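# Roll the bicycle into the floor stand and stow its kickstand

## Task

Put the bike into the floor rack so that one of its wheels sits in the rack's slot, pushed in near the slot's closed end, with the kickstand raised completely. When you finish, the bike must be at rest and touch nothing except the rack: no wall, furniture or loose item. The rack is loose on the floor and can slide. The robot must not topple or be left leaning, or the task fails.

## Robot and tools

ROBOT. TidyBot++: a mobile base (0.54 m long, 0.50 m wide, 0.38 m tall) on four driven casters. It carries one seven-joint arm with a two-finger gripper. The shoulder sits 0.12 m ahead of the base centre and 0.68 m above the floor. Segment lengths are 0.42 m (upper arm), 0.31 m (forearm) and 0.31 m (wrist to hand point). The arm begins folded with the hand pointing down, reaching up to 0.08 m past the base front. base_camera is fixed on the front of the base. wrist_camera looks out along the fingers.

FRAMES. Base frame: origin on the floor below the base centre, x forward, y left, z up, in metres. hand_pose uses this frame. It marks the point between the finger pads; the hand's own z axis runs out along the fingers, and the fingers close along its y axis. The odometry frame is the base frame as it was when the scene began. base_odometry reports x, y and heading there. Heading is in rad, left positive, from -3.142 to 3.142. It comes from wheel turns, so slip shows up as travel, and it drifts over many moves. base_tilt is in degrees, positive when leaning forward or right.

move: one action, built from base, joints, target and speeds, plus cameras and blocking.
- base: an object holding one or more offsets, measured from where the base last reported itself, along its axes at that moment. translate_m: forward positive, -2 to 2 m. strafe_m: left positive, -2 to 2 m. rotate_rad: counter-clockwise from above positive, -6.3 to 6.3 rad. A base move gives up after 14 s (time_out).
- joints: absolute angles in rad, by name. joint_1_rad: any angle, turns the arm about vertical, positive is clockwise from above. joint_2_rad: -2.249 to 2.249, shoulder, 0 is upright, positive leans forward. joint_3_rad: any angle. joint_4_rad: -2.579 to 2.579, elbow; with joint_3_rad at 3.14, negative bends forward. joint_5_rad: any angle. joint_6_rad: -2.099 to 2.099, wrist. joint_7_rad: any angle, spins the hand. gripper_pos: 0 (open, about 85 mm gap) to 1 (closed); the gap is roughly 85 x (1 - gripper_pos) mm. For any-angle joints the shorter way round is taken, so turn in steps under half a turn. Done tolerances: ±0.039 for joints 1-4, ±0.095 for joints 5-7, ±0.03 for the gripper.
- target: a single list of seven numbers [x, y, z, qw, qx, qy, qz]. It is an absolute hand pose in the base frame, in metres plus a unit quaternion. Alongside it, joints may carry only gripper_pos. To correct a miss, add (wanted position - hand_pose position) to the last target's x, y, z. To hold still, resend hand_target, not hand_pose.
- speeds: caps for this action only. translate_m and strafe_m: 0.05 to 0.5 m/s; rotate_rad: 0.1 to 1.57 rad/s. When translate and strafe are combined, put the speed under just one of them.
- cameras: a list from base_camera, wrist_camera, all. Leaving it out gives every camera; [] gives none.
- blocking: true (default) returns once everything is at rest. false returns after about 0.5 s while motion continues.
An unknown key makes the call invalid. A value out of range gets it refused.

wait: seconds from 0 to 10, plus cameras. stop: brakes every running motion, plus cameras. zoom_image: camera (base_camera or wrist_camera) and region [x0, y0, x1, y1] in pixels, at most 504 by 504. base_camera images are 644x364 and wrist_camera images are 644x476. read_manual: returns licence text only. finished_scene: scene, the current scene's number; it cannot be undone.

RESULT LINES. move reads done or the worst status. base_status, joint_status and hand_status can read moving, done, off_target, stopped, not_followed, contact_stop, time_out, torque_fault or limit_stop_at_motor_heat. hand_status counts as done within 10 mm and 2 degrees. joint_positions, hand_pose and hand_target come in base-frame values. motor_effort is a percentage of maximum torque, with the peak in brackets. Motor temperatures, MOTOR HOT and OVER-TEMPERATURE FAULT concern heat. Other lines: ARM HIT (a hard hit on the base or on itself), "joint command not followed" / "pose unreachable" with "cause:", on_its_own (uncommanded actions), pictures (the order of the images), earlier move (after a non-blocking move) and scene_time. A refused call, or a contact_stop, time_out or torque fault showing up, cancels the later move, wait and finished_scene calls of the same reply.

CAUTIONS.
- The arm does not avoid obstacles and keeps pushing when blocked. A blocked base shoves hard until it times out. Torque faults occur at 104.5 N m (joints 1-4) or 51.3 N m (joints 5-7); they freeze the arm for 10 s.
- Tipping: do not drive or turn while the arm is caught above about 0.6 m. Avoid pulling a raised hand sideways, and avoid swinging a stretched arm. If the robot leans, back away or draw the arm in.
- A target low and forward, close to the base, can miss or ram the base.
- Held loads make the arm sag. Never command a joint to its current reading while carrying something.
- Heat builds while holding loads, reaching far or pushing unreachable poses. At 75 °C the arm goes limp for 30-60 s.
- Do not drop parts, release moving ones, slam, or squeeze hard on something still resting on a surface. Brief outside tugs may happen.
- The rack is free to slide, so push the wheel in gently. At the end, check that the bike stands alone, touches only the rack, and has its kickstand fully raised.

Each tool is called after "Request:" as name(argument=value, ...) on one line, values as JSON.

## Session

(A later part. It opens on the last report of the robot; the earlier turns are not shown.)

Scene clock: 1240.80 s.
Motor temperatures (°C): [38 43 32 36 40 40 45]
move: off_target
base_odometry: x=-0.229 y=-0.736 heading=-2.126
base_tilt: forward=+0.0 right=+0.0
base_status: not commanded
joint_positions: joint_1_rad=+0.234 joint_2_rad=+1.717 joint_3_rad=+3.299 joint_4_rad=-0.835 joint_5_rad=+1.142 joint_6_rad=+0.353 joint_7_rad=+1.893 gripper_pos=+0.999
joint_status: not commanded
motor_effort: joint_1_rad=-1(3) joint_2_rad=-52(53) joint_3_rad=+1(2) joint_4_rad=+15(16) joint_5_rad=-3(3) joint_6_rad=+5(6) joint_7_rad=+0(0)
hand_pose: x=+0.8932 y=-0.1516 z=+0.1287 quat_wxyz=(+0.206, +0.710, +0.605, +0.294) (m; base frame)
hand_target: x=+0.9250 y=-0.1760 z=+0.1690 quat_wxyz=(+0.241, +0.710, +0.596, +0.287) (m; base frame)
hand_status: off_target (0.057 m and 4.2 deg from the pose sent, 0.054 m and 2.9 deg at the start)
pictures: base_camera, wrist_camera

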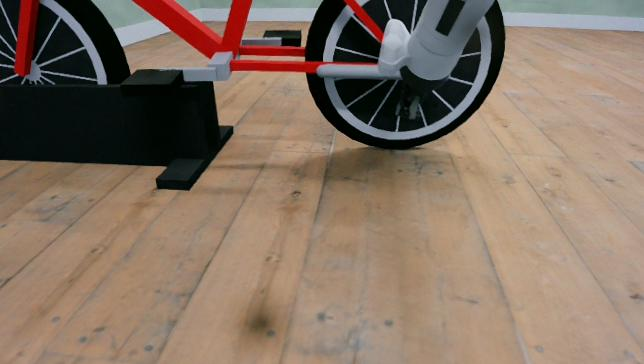

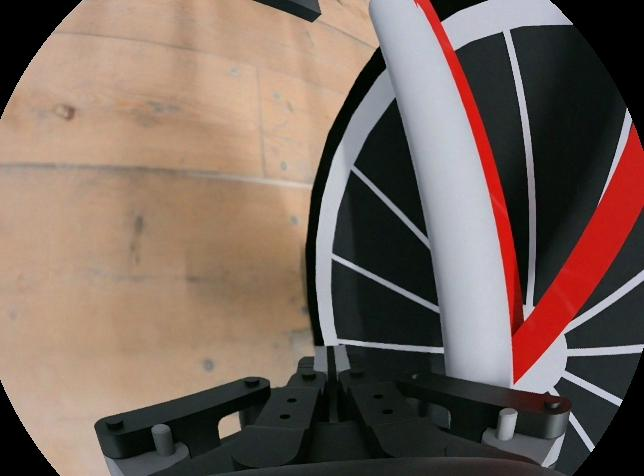

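Request:
move(target=[0.937, -0.178, 0.182, 0.2408, 0.7102, 0.596, 0.2869])

Request:
zoom_image(camera="base_camera", region=[280, 20, 520, 180])

Scene clock: 1248.87 s.
Motor temperatures (°C): [38 43 32 36 40 40 45]
move: off_target
base_odometry: x=-0.229 y=-0.736 heading=-2.126
base_tilt: forward=-0.1 right=+0.1
base_status: not commanded
joint_positions: joint_1_rad=+0.198 joint_2_rad=+1.717 joint_3_rad=+3.383 joint_4_rad=-0.818 joint_5_rad=+1.249 joint_6_rad=+0.353 joint_7_rad=+1.700 gripper_pos=+0.999
joint_status: not commanded
motor_effort: joint_1_rad=+2(2) joint_2_rad=-55(55) joint_3_rad=+3(4) joint_4_rad=+18(19) joint_5_rad=-4(4) joint_6_rad=+0(4) joint_7_rad=-1(1)
hand_pose: x=+0.8911 y=-0.1549 z=+0.1262 quat_wxyz=(+0.200, +0.717, +0.609, +0.275) (m; base frame)
hand_target: x=+0.9370 y=-0.1780 z=+0.1820 quat_wxyz=(+0.241, +0.710, +0.596, +0.287) (m; base frame)
hand_status: off_target (0.076 m and 5.1 deg from the pose sent, 0.074 m and 4.2 deg at the start)
pictures: base_camera, wrist_camera

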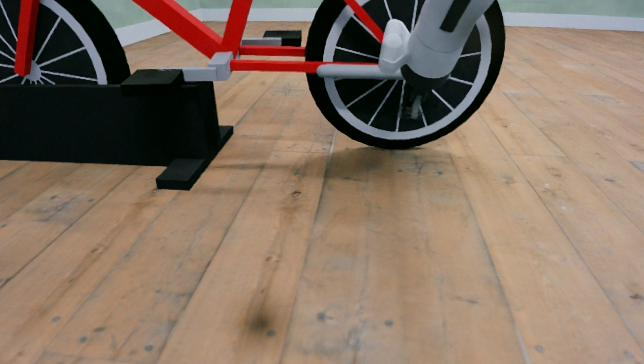

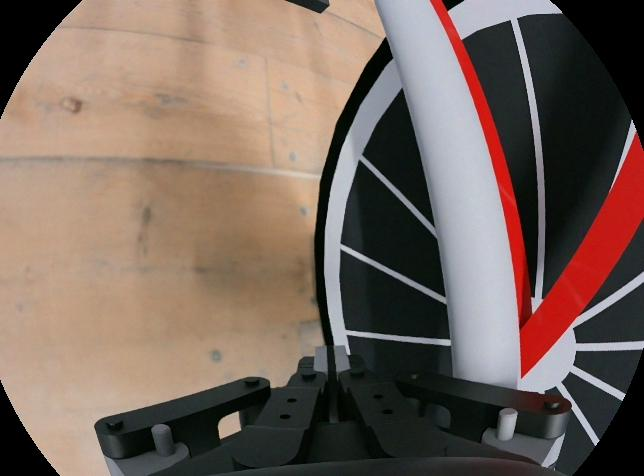

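Scaled by 2.100.

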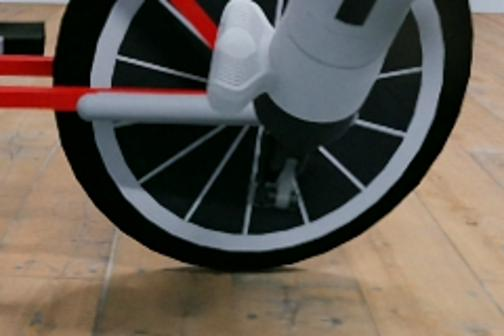

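Request:
move(target=[0.91, -0.173, 0.153, 0.2408, 0.7102, 0.596, 0.2869])

Request:
move(target=[0.885, -0.168, 0.127, 0.2408, 0.7102, 0.596, 0.2869])

Scene clock: 1256.60 s.
Motor temperatures (°C): [38 43 32 36 40 40 45]
move: off_target
base_odometry: x=-0.229 y=-0.736 heading=-2.126
base_tilt: forward=+0.0 right=+0.1
base_status: not commanded
joint_positions: joint_1_rad=+0.239 joint_2_rad=+1.720 joint_3_rad=+3.289 joint_4_rad=-0.838 joint_5_rad=+1.092 joint_6_rad=+0.346 joint_7_rad=+1.967 gripper_pos=+0.999
joint_status: not commanded
motor_effort: joint_1_rad=-2(2) joint_2_rad=-55(56) joint_3_rad=+2(4) joint_4_rad=+16(18) joint_5_rad=-2(4) joint_6_rad=+6(6) joint_7_rad=+0(1)
hand_pose: x=+0.8935 y=-0.1557 z=+0.1282 quat_wxyz=(+0.215, +0.707, +0.607, +0.293) (m; base frame)
hand_target: x=+0.9100 y=-0.1730 z=+0.1530 quat_wxyz=(+0.241, +0.710, +0.596, +0.287) (m; base frame)
hand_status: off_target (0.034 m and 3.3 deg from the pose sent, 0.037 m and 5.1 deg at the start)
pictures: base_camera, wrist_camera

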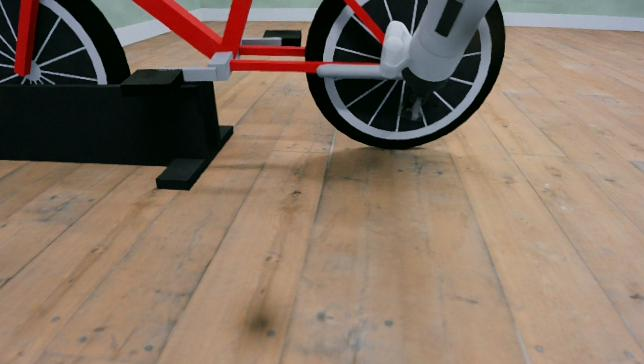

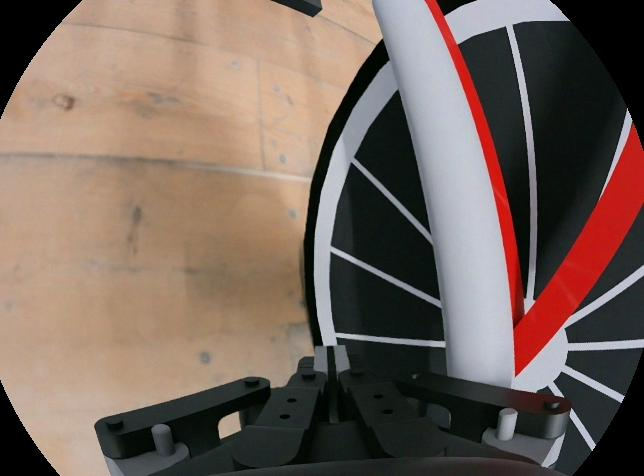

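Scene clock: 1257.73 s.
Motor temperatures (°C): [38 43 32 36 40 40 45]
move: done
base_odometry: x=-0.229 y=-0.736 heading=-2.126
base_tilt: forward=+0.0 right=+0.1
base_status: not commanded
joint_positions: joint_1_rad=+0.220 joint_2_rad=+1.720 joint_3_rad=+3.323 joint_4_rad=-0.877 joint_5_rad=+0.866 joint_6_rad=+0.351 joint_7_rad=+2.126 gripper_pos=+0.999
joint_status: not commanded
motor_effort: joint_1_rad=+0(2) joint_2_rad=-47(54) joint_3_rad=+2(3) joint_4_rad=+11(16) joint_5_rad=-1(3) joint_6_rad=+4(5) joint_7_rad=+0(0)
hand_pose: x=+0.8888 y=-0.1671 z=+0.1259 quat_wxyz=(+0.234, +0.717, +0.590, +0.287) (m; base frame)
hand_target: x=+0.8850 y=-0.1680 z=+0.1270 quat_wxyz=(+0.241, +0.710, +0.596, +0.287) (m; base frame)
hand_status: done (0.004 m and 1.3 deg from the pose sent, 0.015 m and 3.3 deg at the start)
pictures: base_camera, wrist_camera

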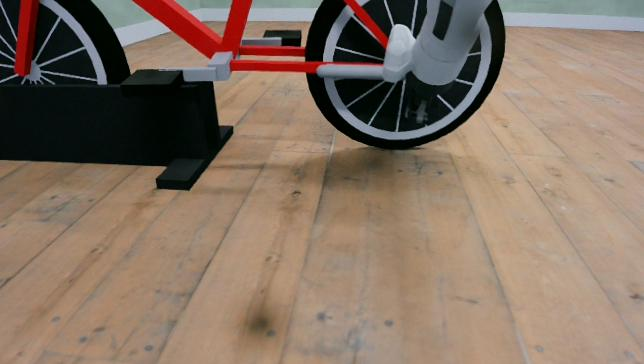

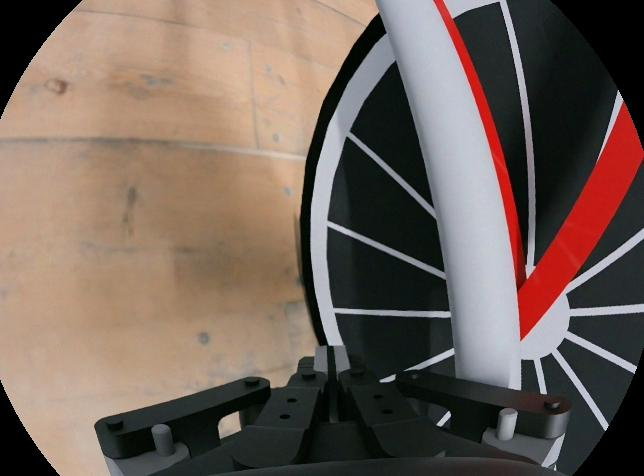

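Request:
move(target=[0.855, -0.165, 0.127, 0.2408, 0.7102, 0.596, 0.2869])

Request:
move(target=[0.8, -0.165, 0.17, 0.2408, 0.7102, 0.596, 0.2869])

Scene clock: 1265.13 s.
Motor temperatures (°C): [38 43 32 36 40 40 45]
move: off_target
base_odometry: x=-0.229 y=-0.736 heading=-2.126
base_tilt: forward=+0.0 right=+0.1
base_status: not commanded
joint_positions: joint_1_rad=+0.203 joint_2_rad=+1.705 joint_3_rad=+3.359 joint_4_rad=-1.036 joint_5_rad=+0.713 joint_6_rad=+0.406 joint_7_rad=+2.252 gripper_pos=+0.999
joint_status: not commanded
motor_effort: joint_1_rad=+0(1) joint_2_rad=-45(47) joint_3_rad=+3(4) joint_4_rad=+7(11) joint_5_rad=-1(2) joint_6_rad=+4(6) joint_7_rad=+0(0)
hand_pose: x=+0.8352 y=-0.1692 z=+0.1001 quat_wxyz=(+0.219, +0.733, +0.590, +0.260) (m; base frame)
hand_target: x=+0.8550 y=-0.1650 z=+0.1270 quat_wxyz=(+0.241, +0.710, +0.596, +0.287) (m; base frame)
hand_status: off_target (0.034 m and 4.8 deg from the pose sent, 0.034 m and 1.3 deg at the start)
pictures: base_camera, wrist_camera

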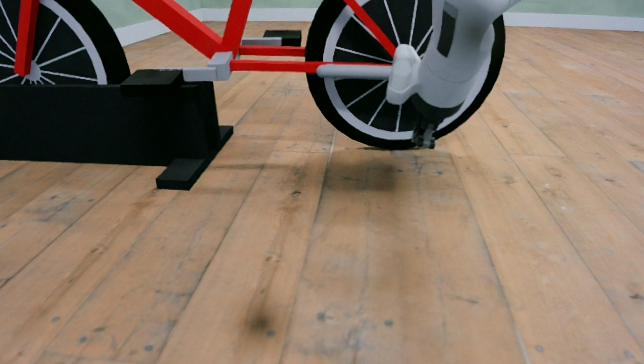

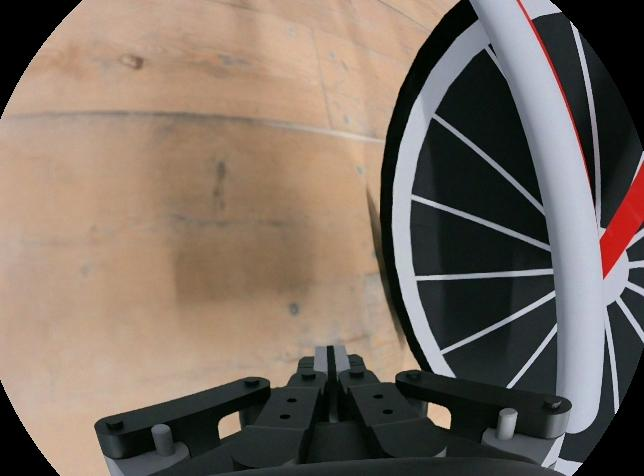

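Scene clock: 1266.57 s.
Motor temperatures (°C): [38 43 32 36 40 40 45]
move: off_target
base_odometry: x=-0.229 y=-0.736 heading=-2.126
base_tilt: forward=+0.0 right=+0.0
base_status: not commanded
joint_positions: joint_1_rad=+0.192 joint_2_rad=+1.566 joint_3_rad=+3.384 joint_4_rad=-1.359 joint_5_rad=+0.603 joint_6_rad=+0.579 joint_7_rad=+2.398 gripper_pos=+0.999
joint_status: not commanded
motor_effort: joint_1_rad=-1(1) joint_2_rad=-42(45) joint_3_rad=+3(4) joint_4_rad=+5(8) joint_5_rad=-1(2) joint_6_rad=+5(6) joint_7_rad=+0(0)
hand_pose: x=+0.7811 y=-0.1626 z=+0.1414 quat_wxyz=(+0.209, +0.732, +0.593, +0.263) (m; base frame)
hand_target: x=+0.8000 y=-0.1650 z=+0.1700 quat_wxyz=(+0.241, +0.710, +0.596, +0.287) (m; base frame)
hand_status: off_target (0.034 m and 5.2 deg from the pose sent, 0.078 m and 4.8 deg at the start)
pictures: base_camera, wrist_camera

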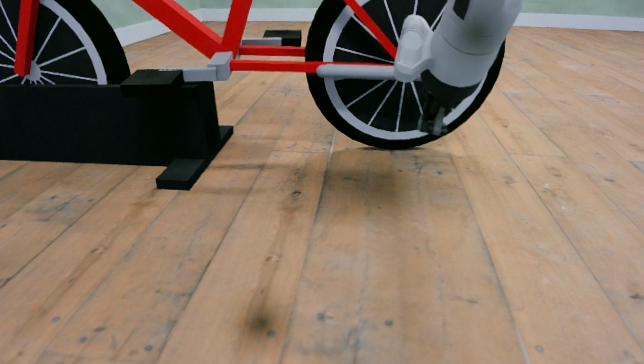

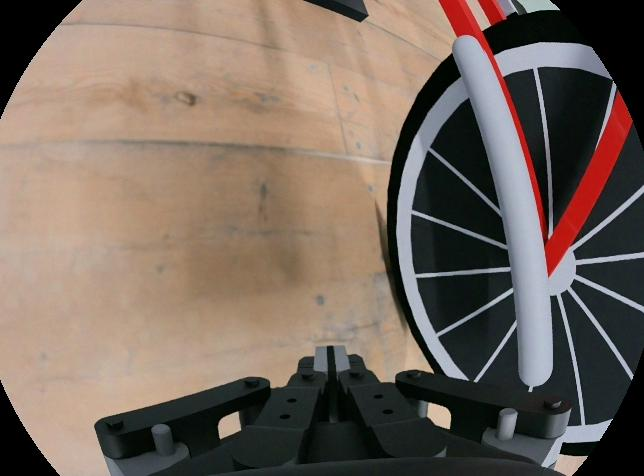

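Request:
move(base={"translate_m": -0.3}, speeds={"translate_m": 0.2})

Request:
move(target=[0.6, 0.0, 0.5, 0, 0.96, 0, 0.28])

Request:
zoom_image(camera="base_camera", region=[0, 0, 504, 200])

Scene clock: 1272.93 s.
Motor temperatures (°C): [38 43 32 36 40 40 45]
move: done
base_odometry: x=-0.071 y=-0.481 heading=-2.126
base_tilt: forward=-0.1 right=+0.0
base_status: done
joint_positions: joint_1_rad=+0.186 joint_2_rad=+1.561 joint_3_rad=+3.386 joint_4_rad=-1.368 joint_5_rad=+0.600 joint_6_rad=+0.585 joint_7_rad=+2.400 gripper_pos=+0.999
joint_status: not commanded
motor_effort: joint_1_rad=-1(2) joint_2_rad=-42(44) joint_3_rad=+3(5) joint_4_rad=+6(7) joint_5_rad=-1(2) joint_6_rad=+5(6) joint_7_rad=+0(0)
hand_pose: x=+0.7813 y=-0.1595 z=+0.1440 quat_wxyz=(+0.209, +0.731, +0.594, +0.265) (m; base frame)
hand_target: x=+0.8000 y=-0.1650 z=+0.1700 quat_wxyz=(+0.241, +0.710, +0.596, +0.287) (m; base frame)
hand_status: not commanded
pictures: base_camera, wrist_camera

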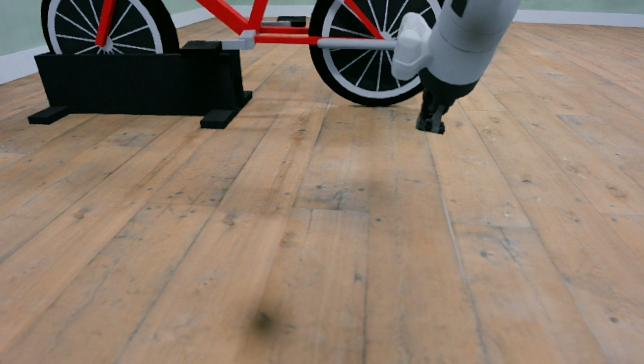

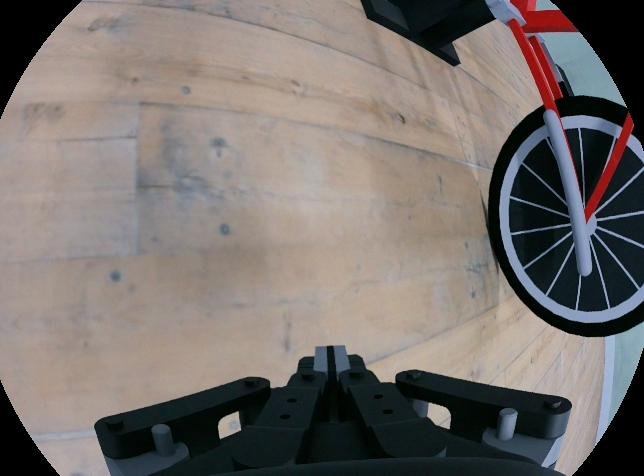

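Scene clock: 1275.57 s.
Motor temperatures (°C): [38 43 32 36 40 40 45]
move: off_target
base_odometry: x=-0.071 y=-0.481 heading=-2.126
base_tilt: forward=-0.1 right=+0.0
base_status: not commanded
joint_positions: joint_1_rad=+0.016 joint_2_rad=+0.505 joint_3_rad=+3.159 joint_4_rad=-2.247 joint_5_rad=+0.077 joint_6_rad=+0.256 joint_7_rad=+1.644 gripper_pos=+0.999
joint_status: not commanded
motor_effort: joint_1_rad=-1(2) joint_2_rad=-26(45) joint_3_rad=+1(5) joint_4_rad=+8(9) joint_5_rad=+0(1) joint_6_rad=+6(7) joint_7_rad=+0(0)
hand_pose: x=+0.6291 y=-0.0098 z=+0.5104 quat_wxyz=(+0.023, +0.947, +0.060, +0.316) (m; base frame)
hand_target: x=+0.6000 y=+0.0000 z=+0.5000 quat_wxyz=(+0.000, +0.960, +0.000, +0.280) (m; base frame)
hand_status: off_target (0.032 m and 8.6 deg from the pose sent, 0.430 m and 78.3 deg at the start)
pictures: base_camera, wrist_camera

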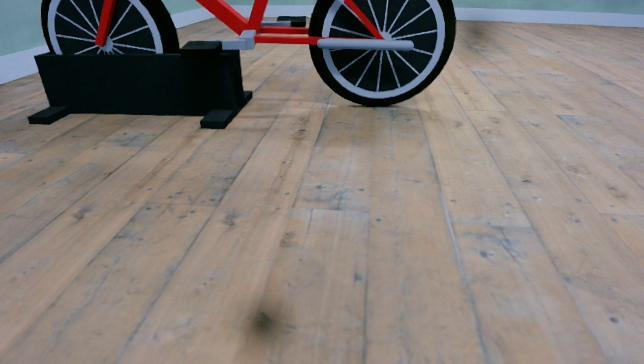

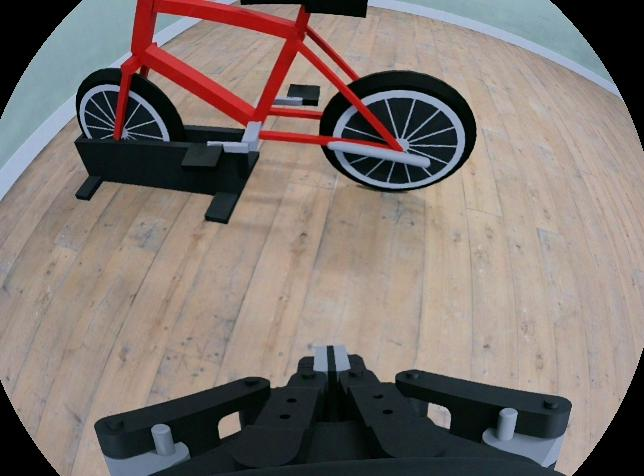

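Scaled by 1.000.

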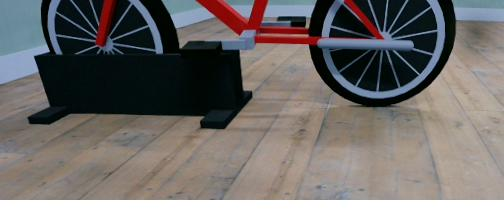

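Request:
zoom_image(camera="wrist_camera", region=[50, 40, 290, 240])

Request:
zoom_image(camera="base_camera", region=[20, 0, 270, 140])

Scaled by 2.100.

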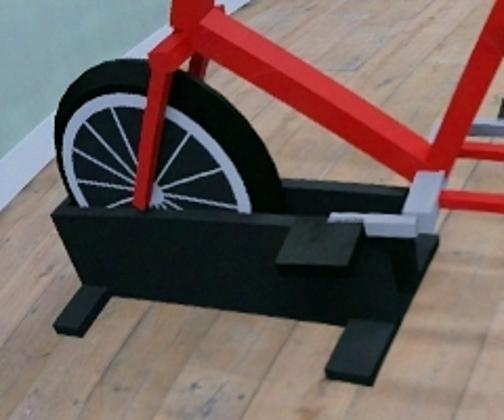

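Scaled by 2.016.

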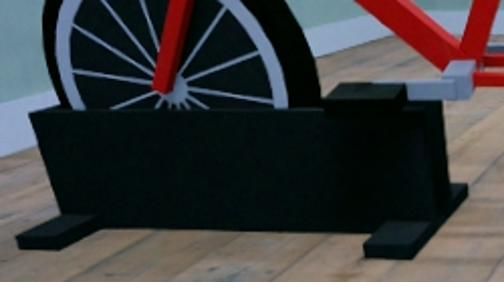

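Request:
wait(seconds=3, cameras=["base_camera"])

Request:
finished_scene(scene=2)

Scene clock: 1284.20 s.
Motor temperatures (°C): [38 43 32 36 40 40 45]
base_odometry: x=-0.071 y=-0.481 heading=-2.126
base_tilt: forward=-0.1 right=+0.0
base_status: not commanded
joint_positions: joint_1_rad=+0.016 joint_2_rad=+0.505 joint_3_rad=+3.159 joint_4_rad=-2.247 joint_5_rad=+0.076 joint_6_rad=+0.255 joint_7_rad=+1.642 gripper_pos=+0.999
joint_status: not commanded
motor_effort: joint_1_rad=+0(2) joint_2_rad=-26(45) joint_3_rad=+2(5) joint_4_rad=+8(9) joint_5_rad=+1(1) joint_6_rad=+5(7) joint_7_rad=+0(0)
hand_pose: x=+0.6287 y=-0.0099 z=+0.5101 quat_wxyz=(+0.023, +0.947, +0.059, +0.315) (m; base frame)
hand_target: x=+0.6000 y=+0.0000 z=+0.5000 quat_wxyz=(+0.000, +0.960, +0.000, +0.280) (m; base frame)
hand_status: off_target (0.032 m and 8.4 deg from the pose sent, 0.430 m and 78.3 deg at the start)
wait: 3.00 s; at rest from the start
pictures: base_camera

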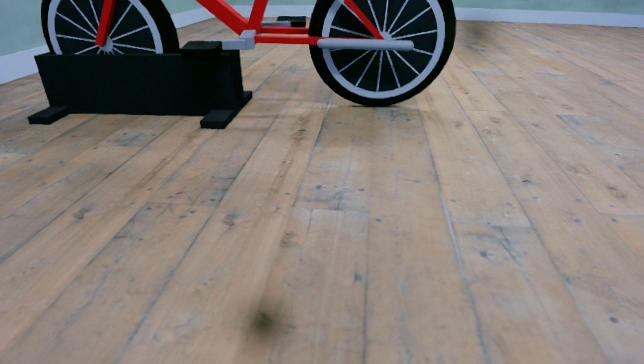

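The scene is finished: the task was done.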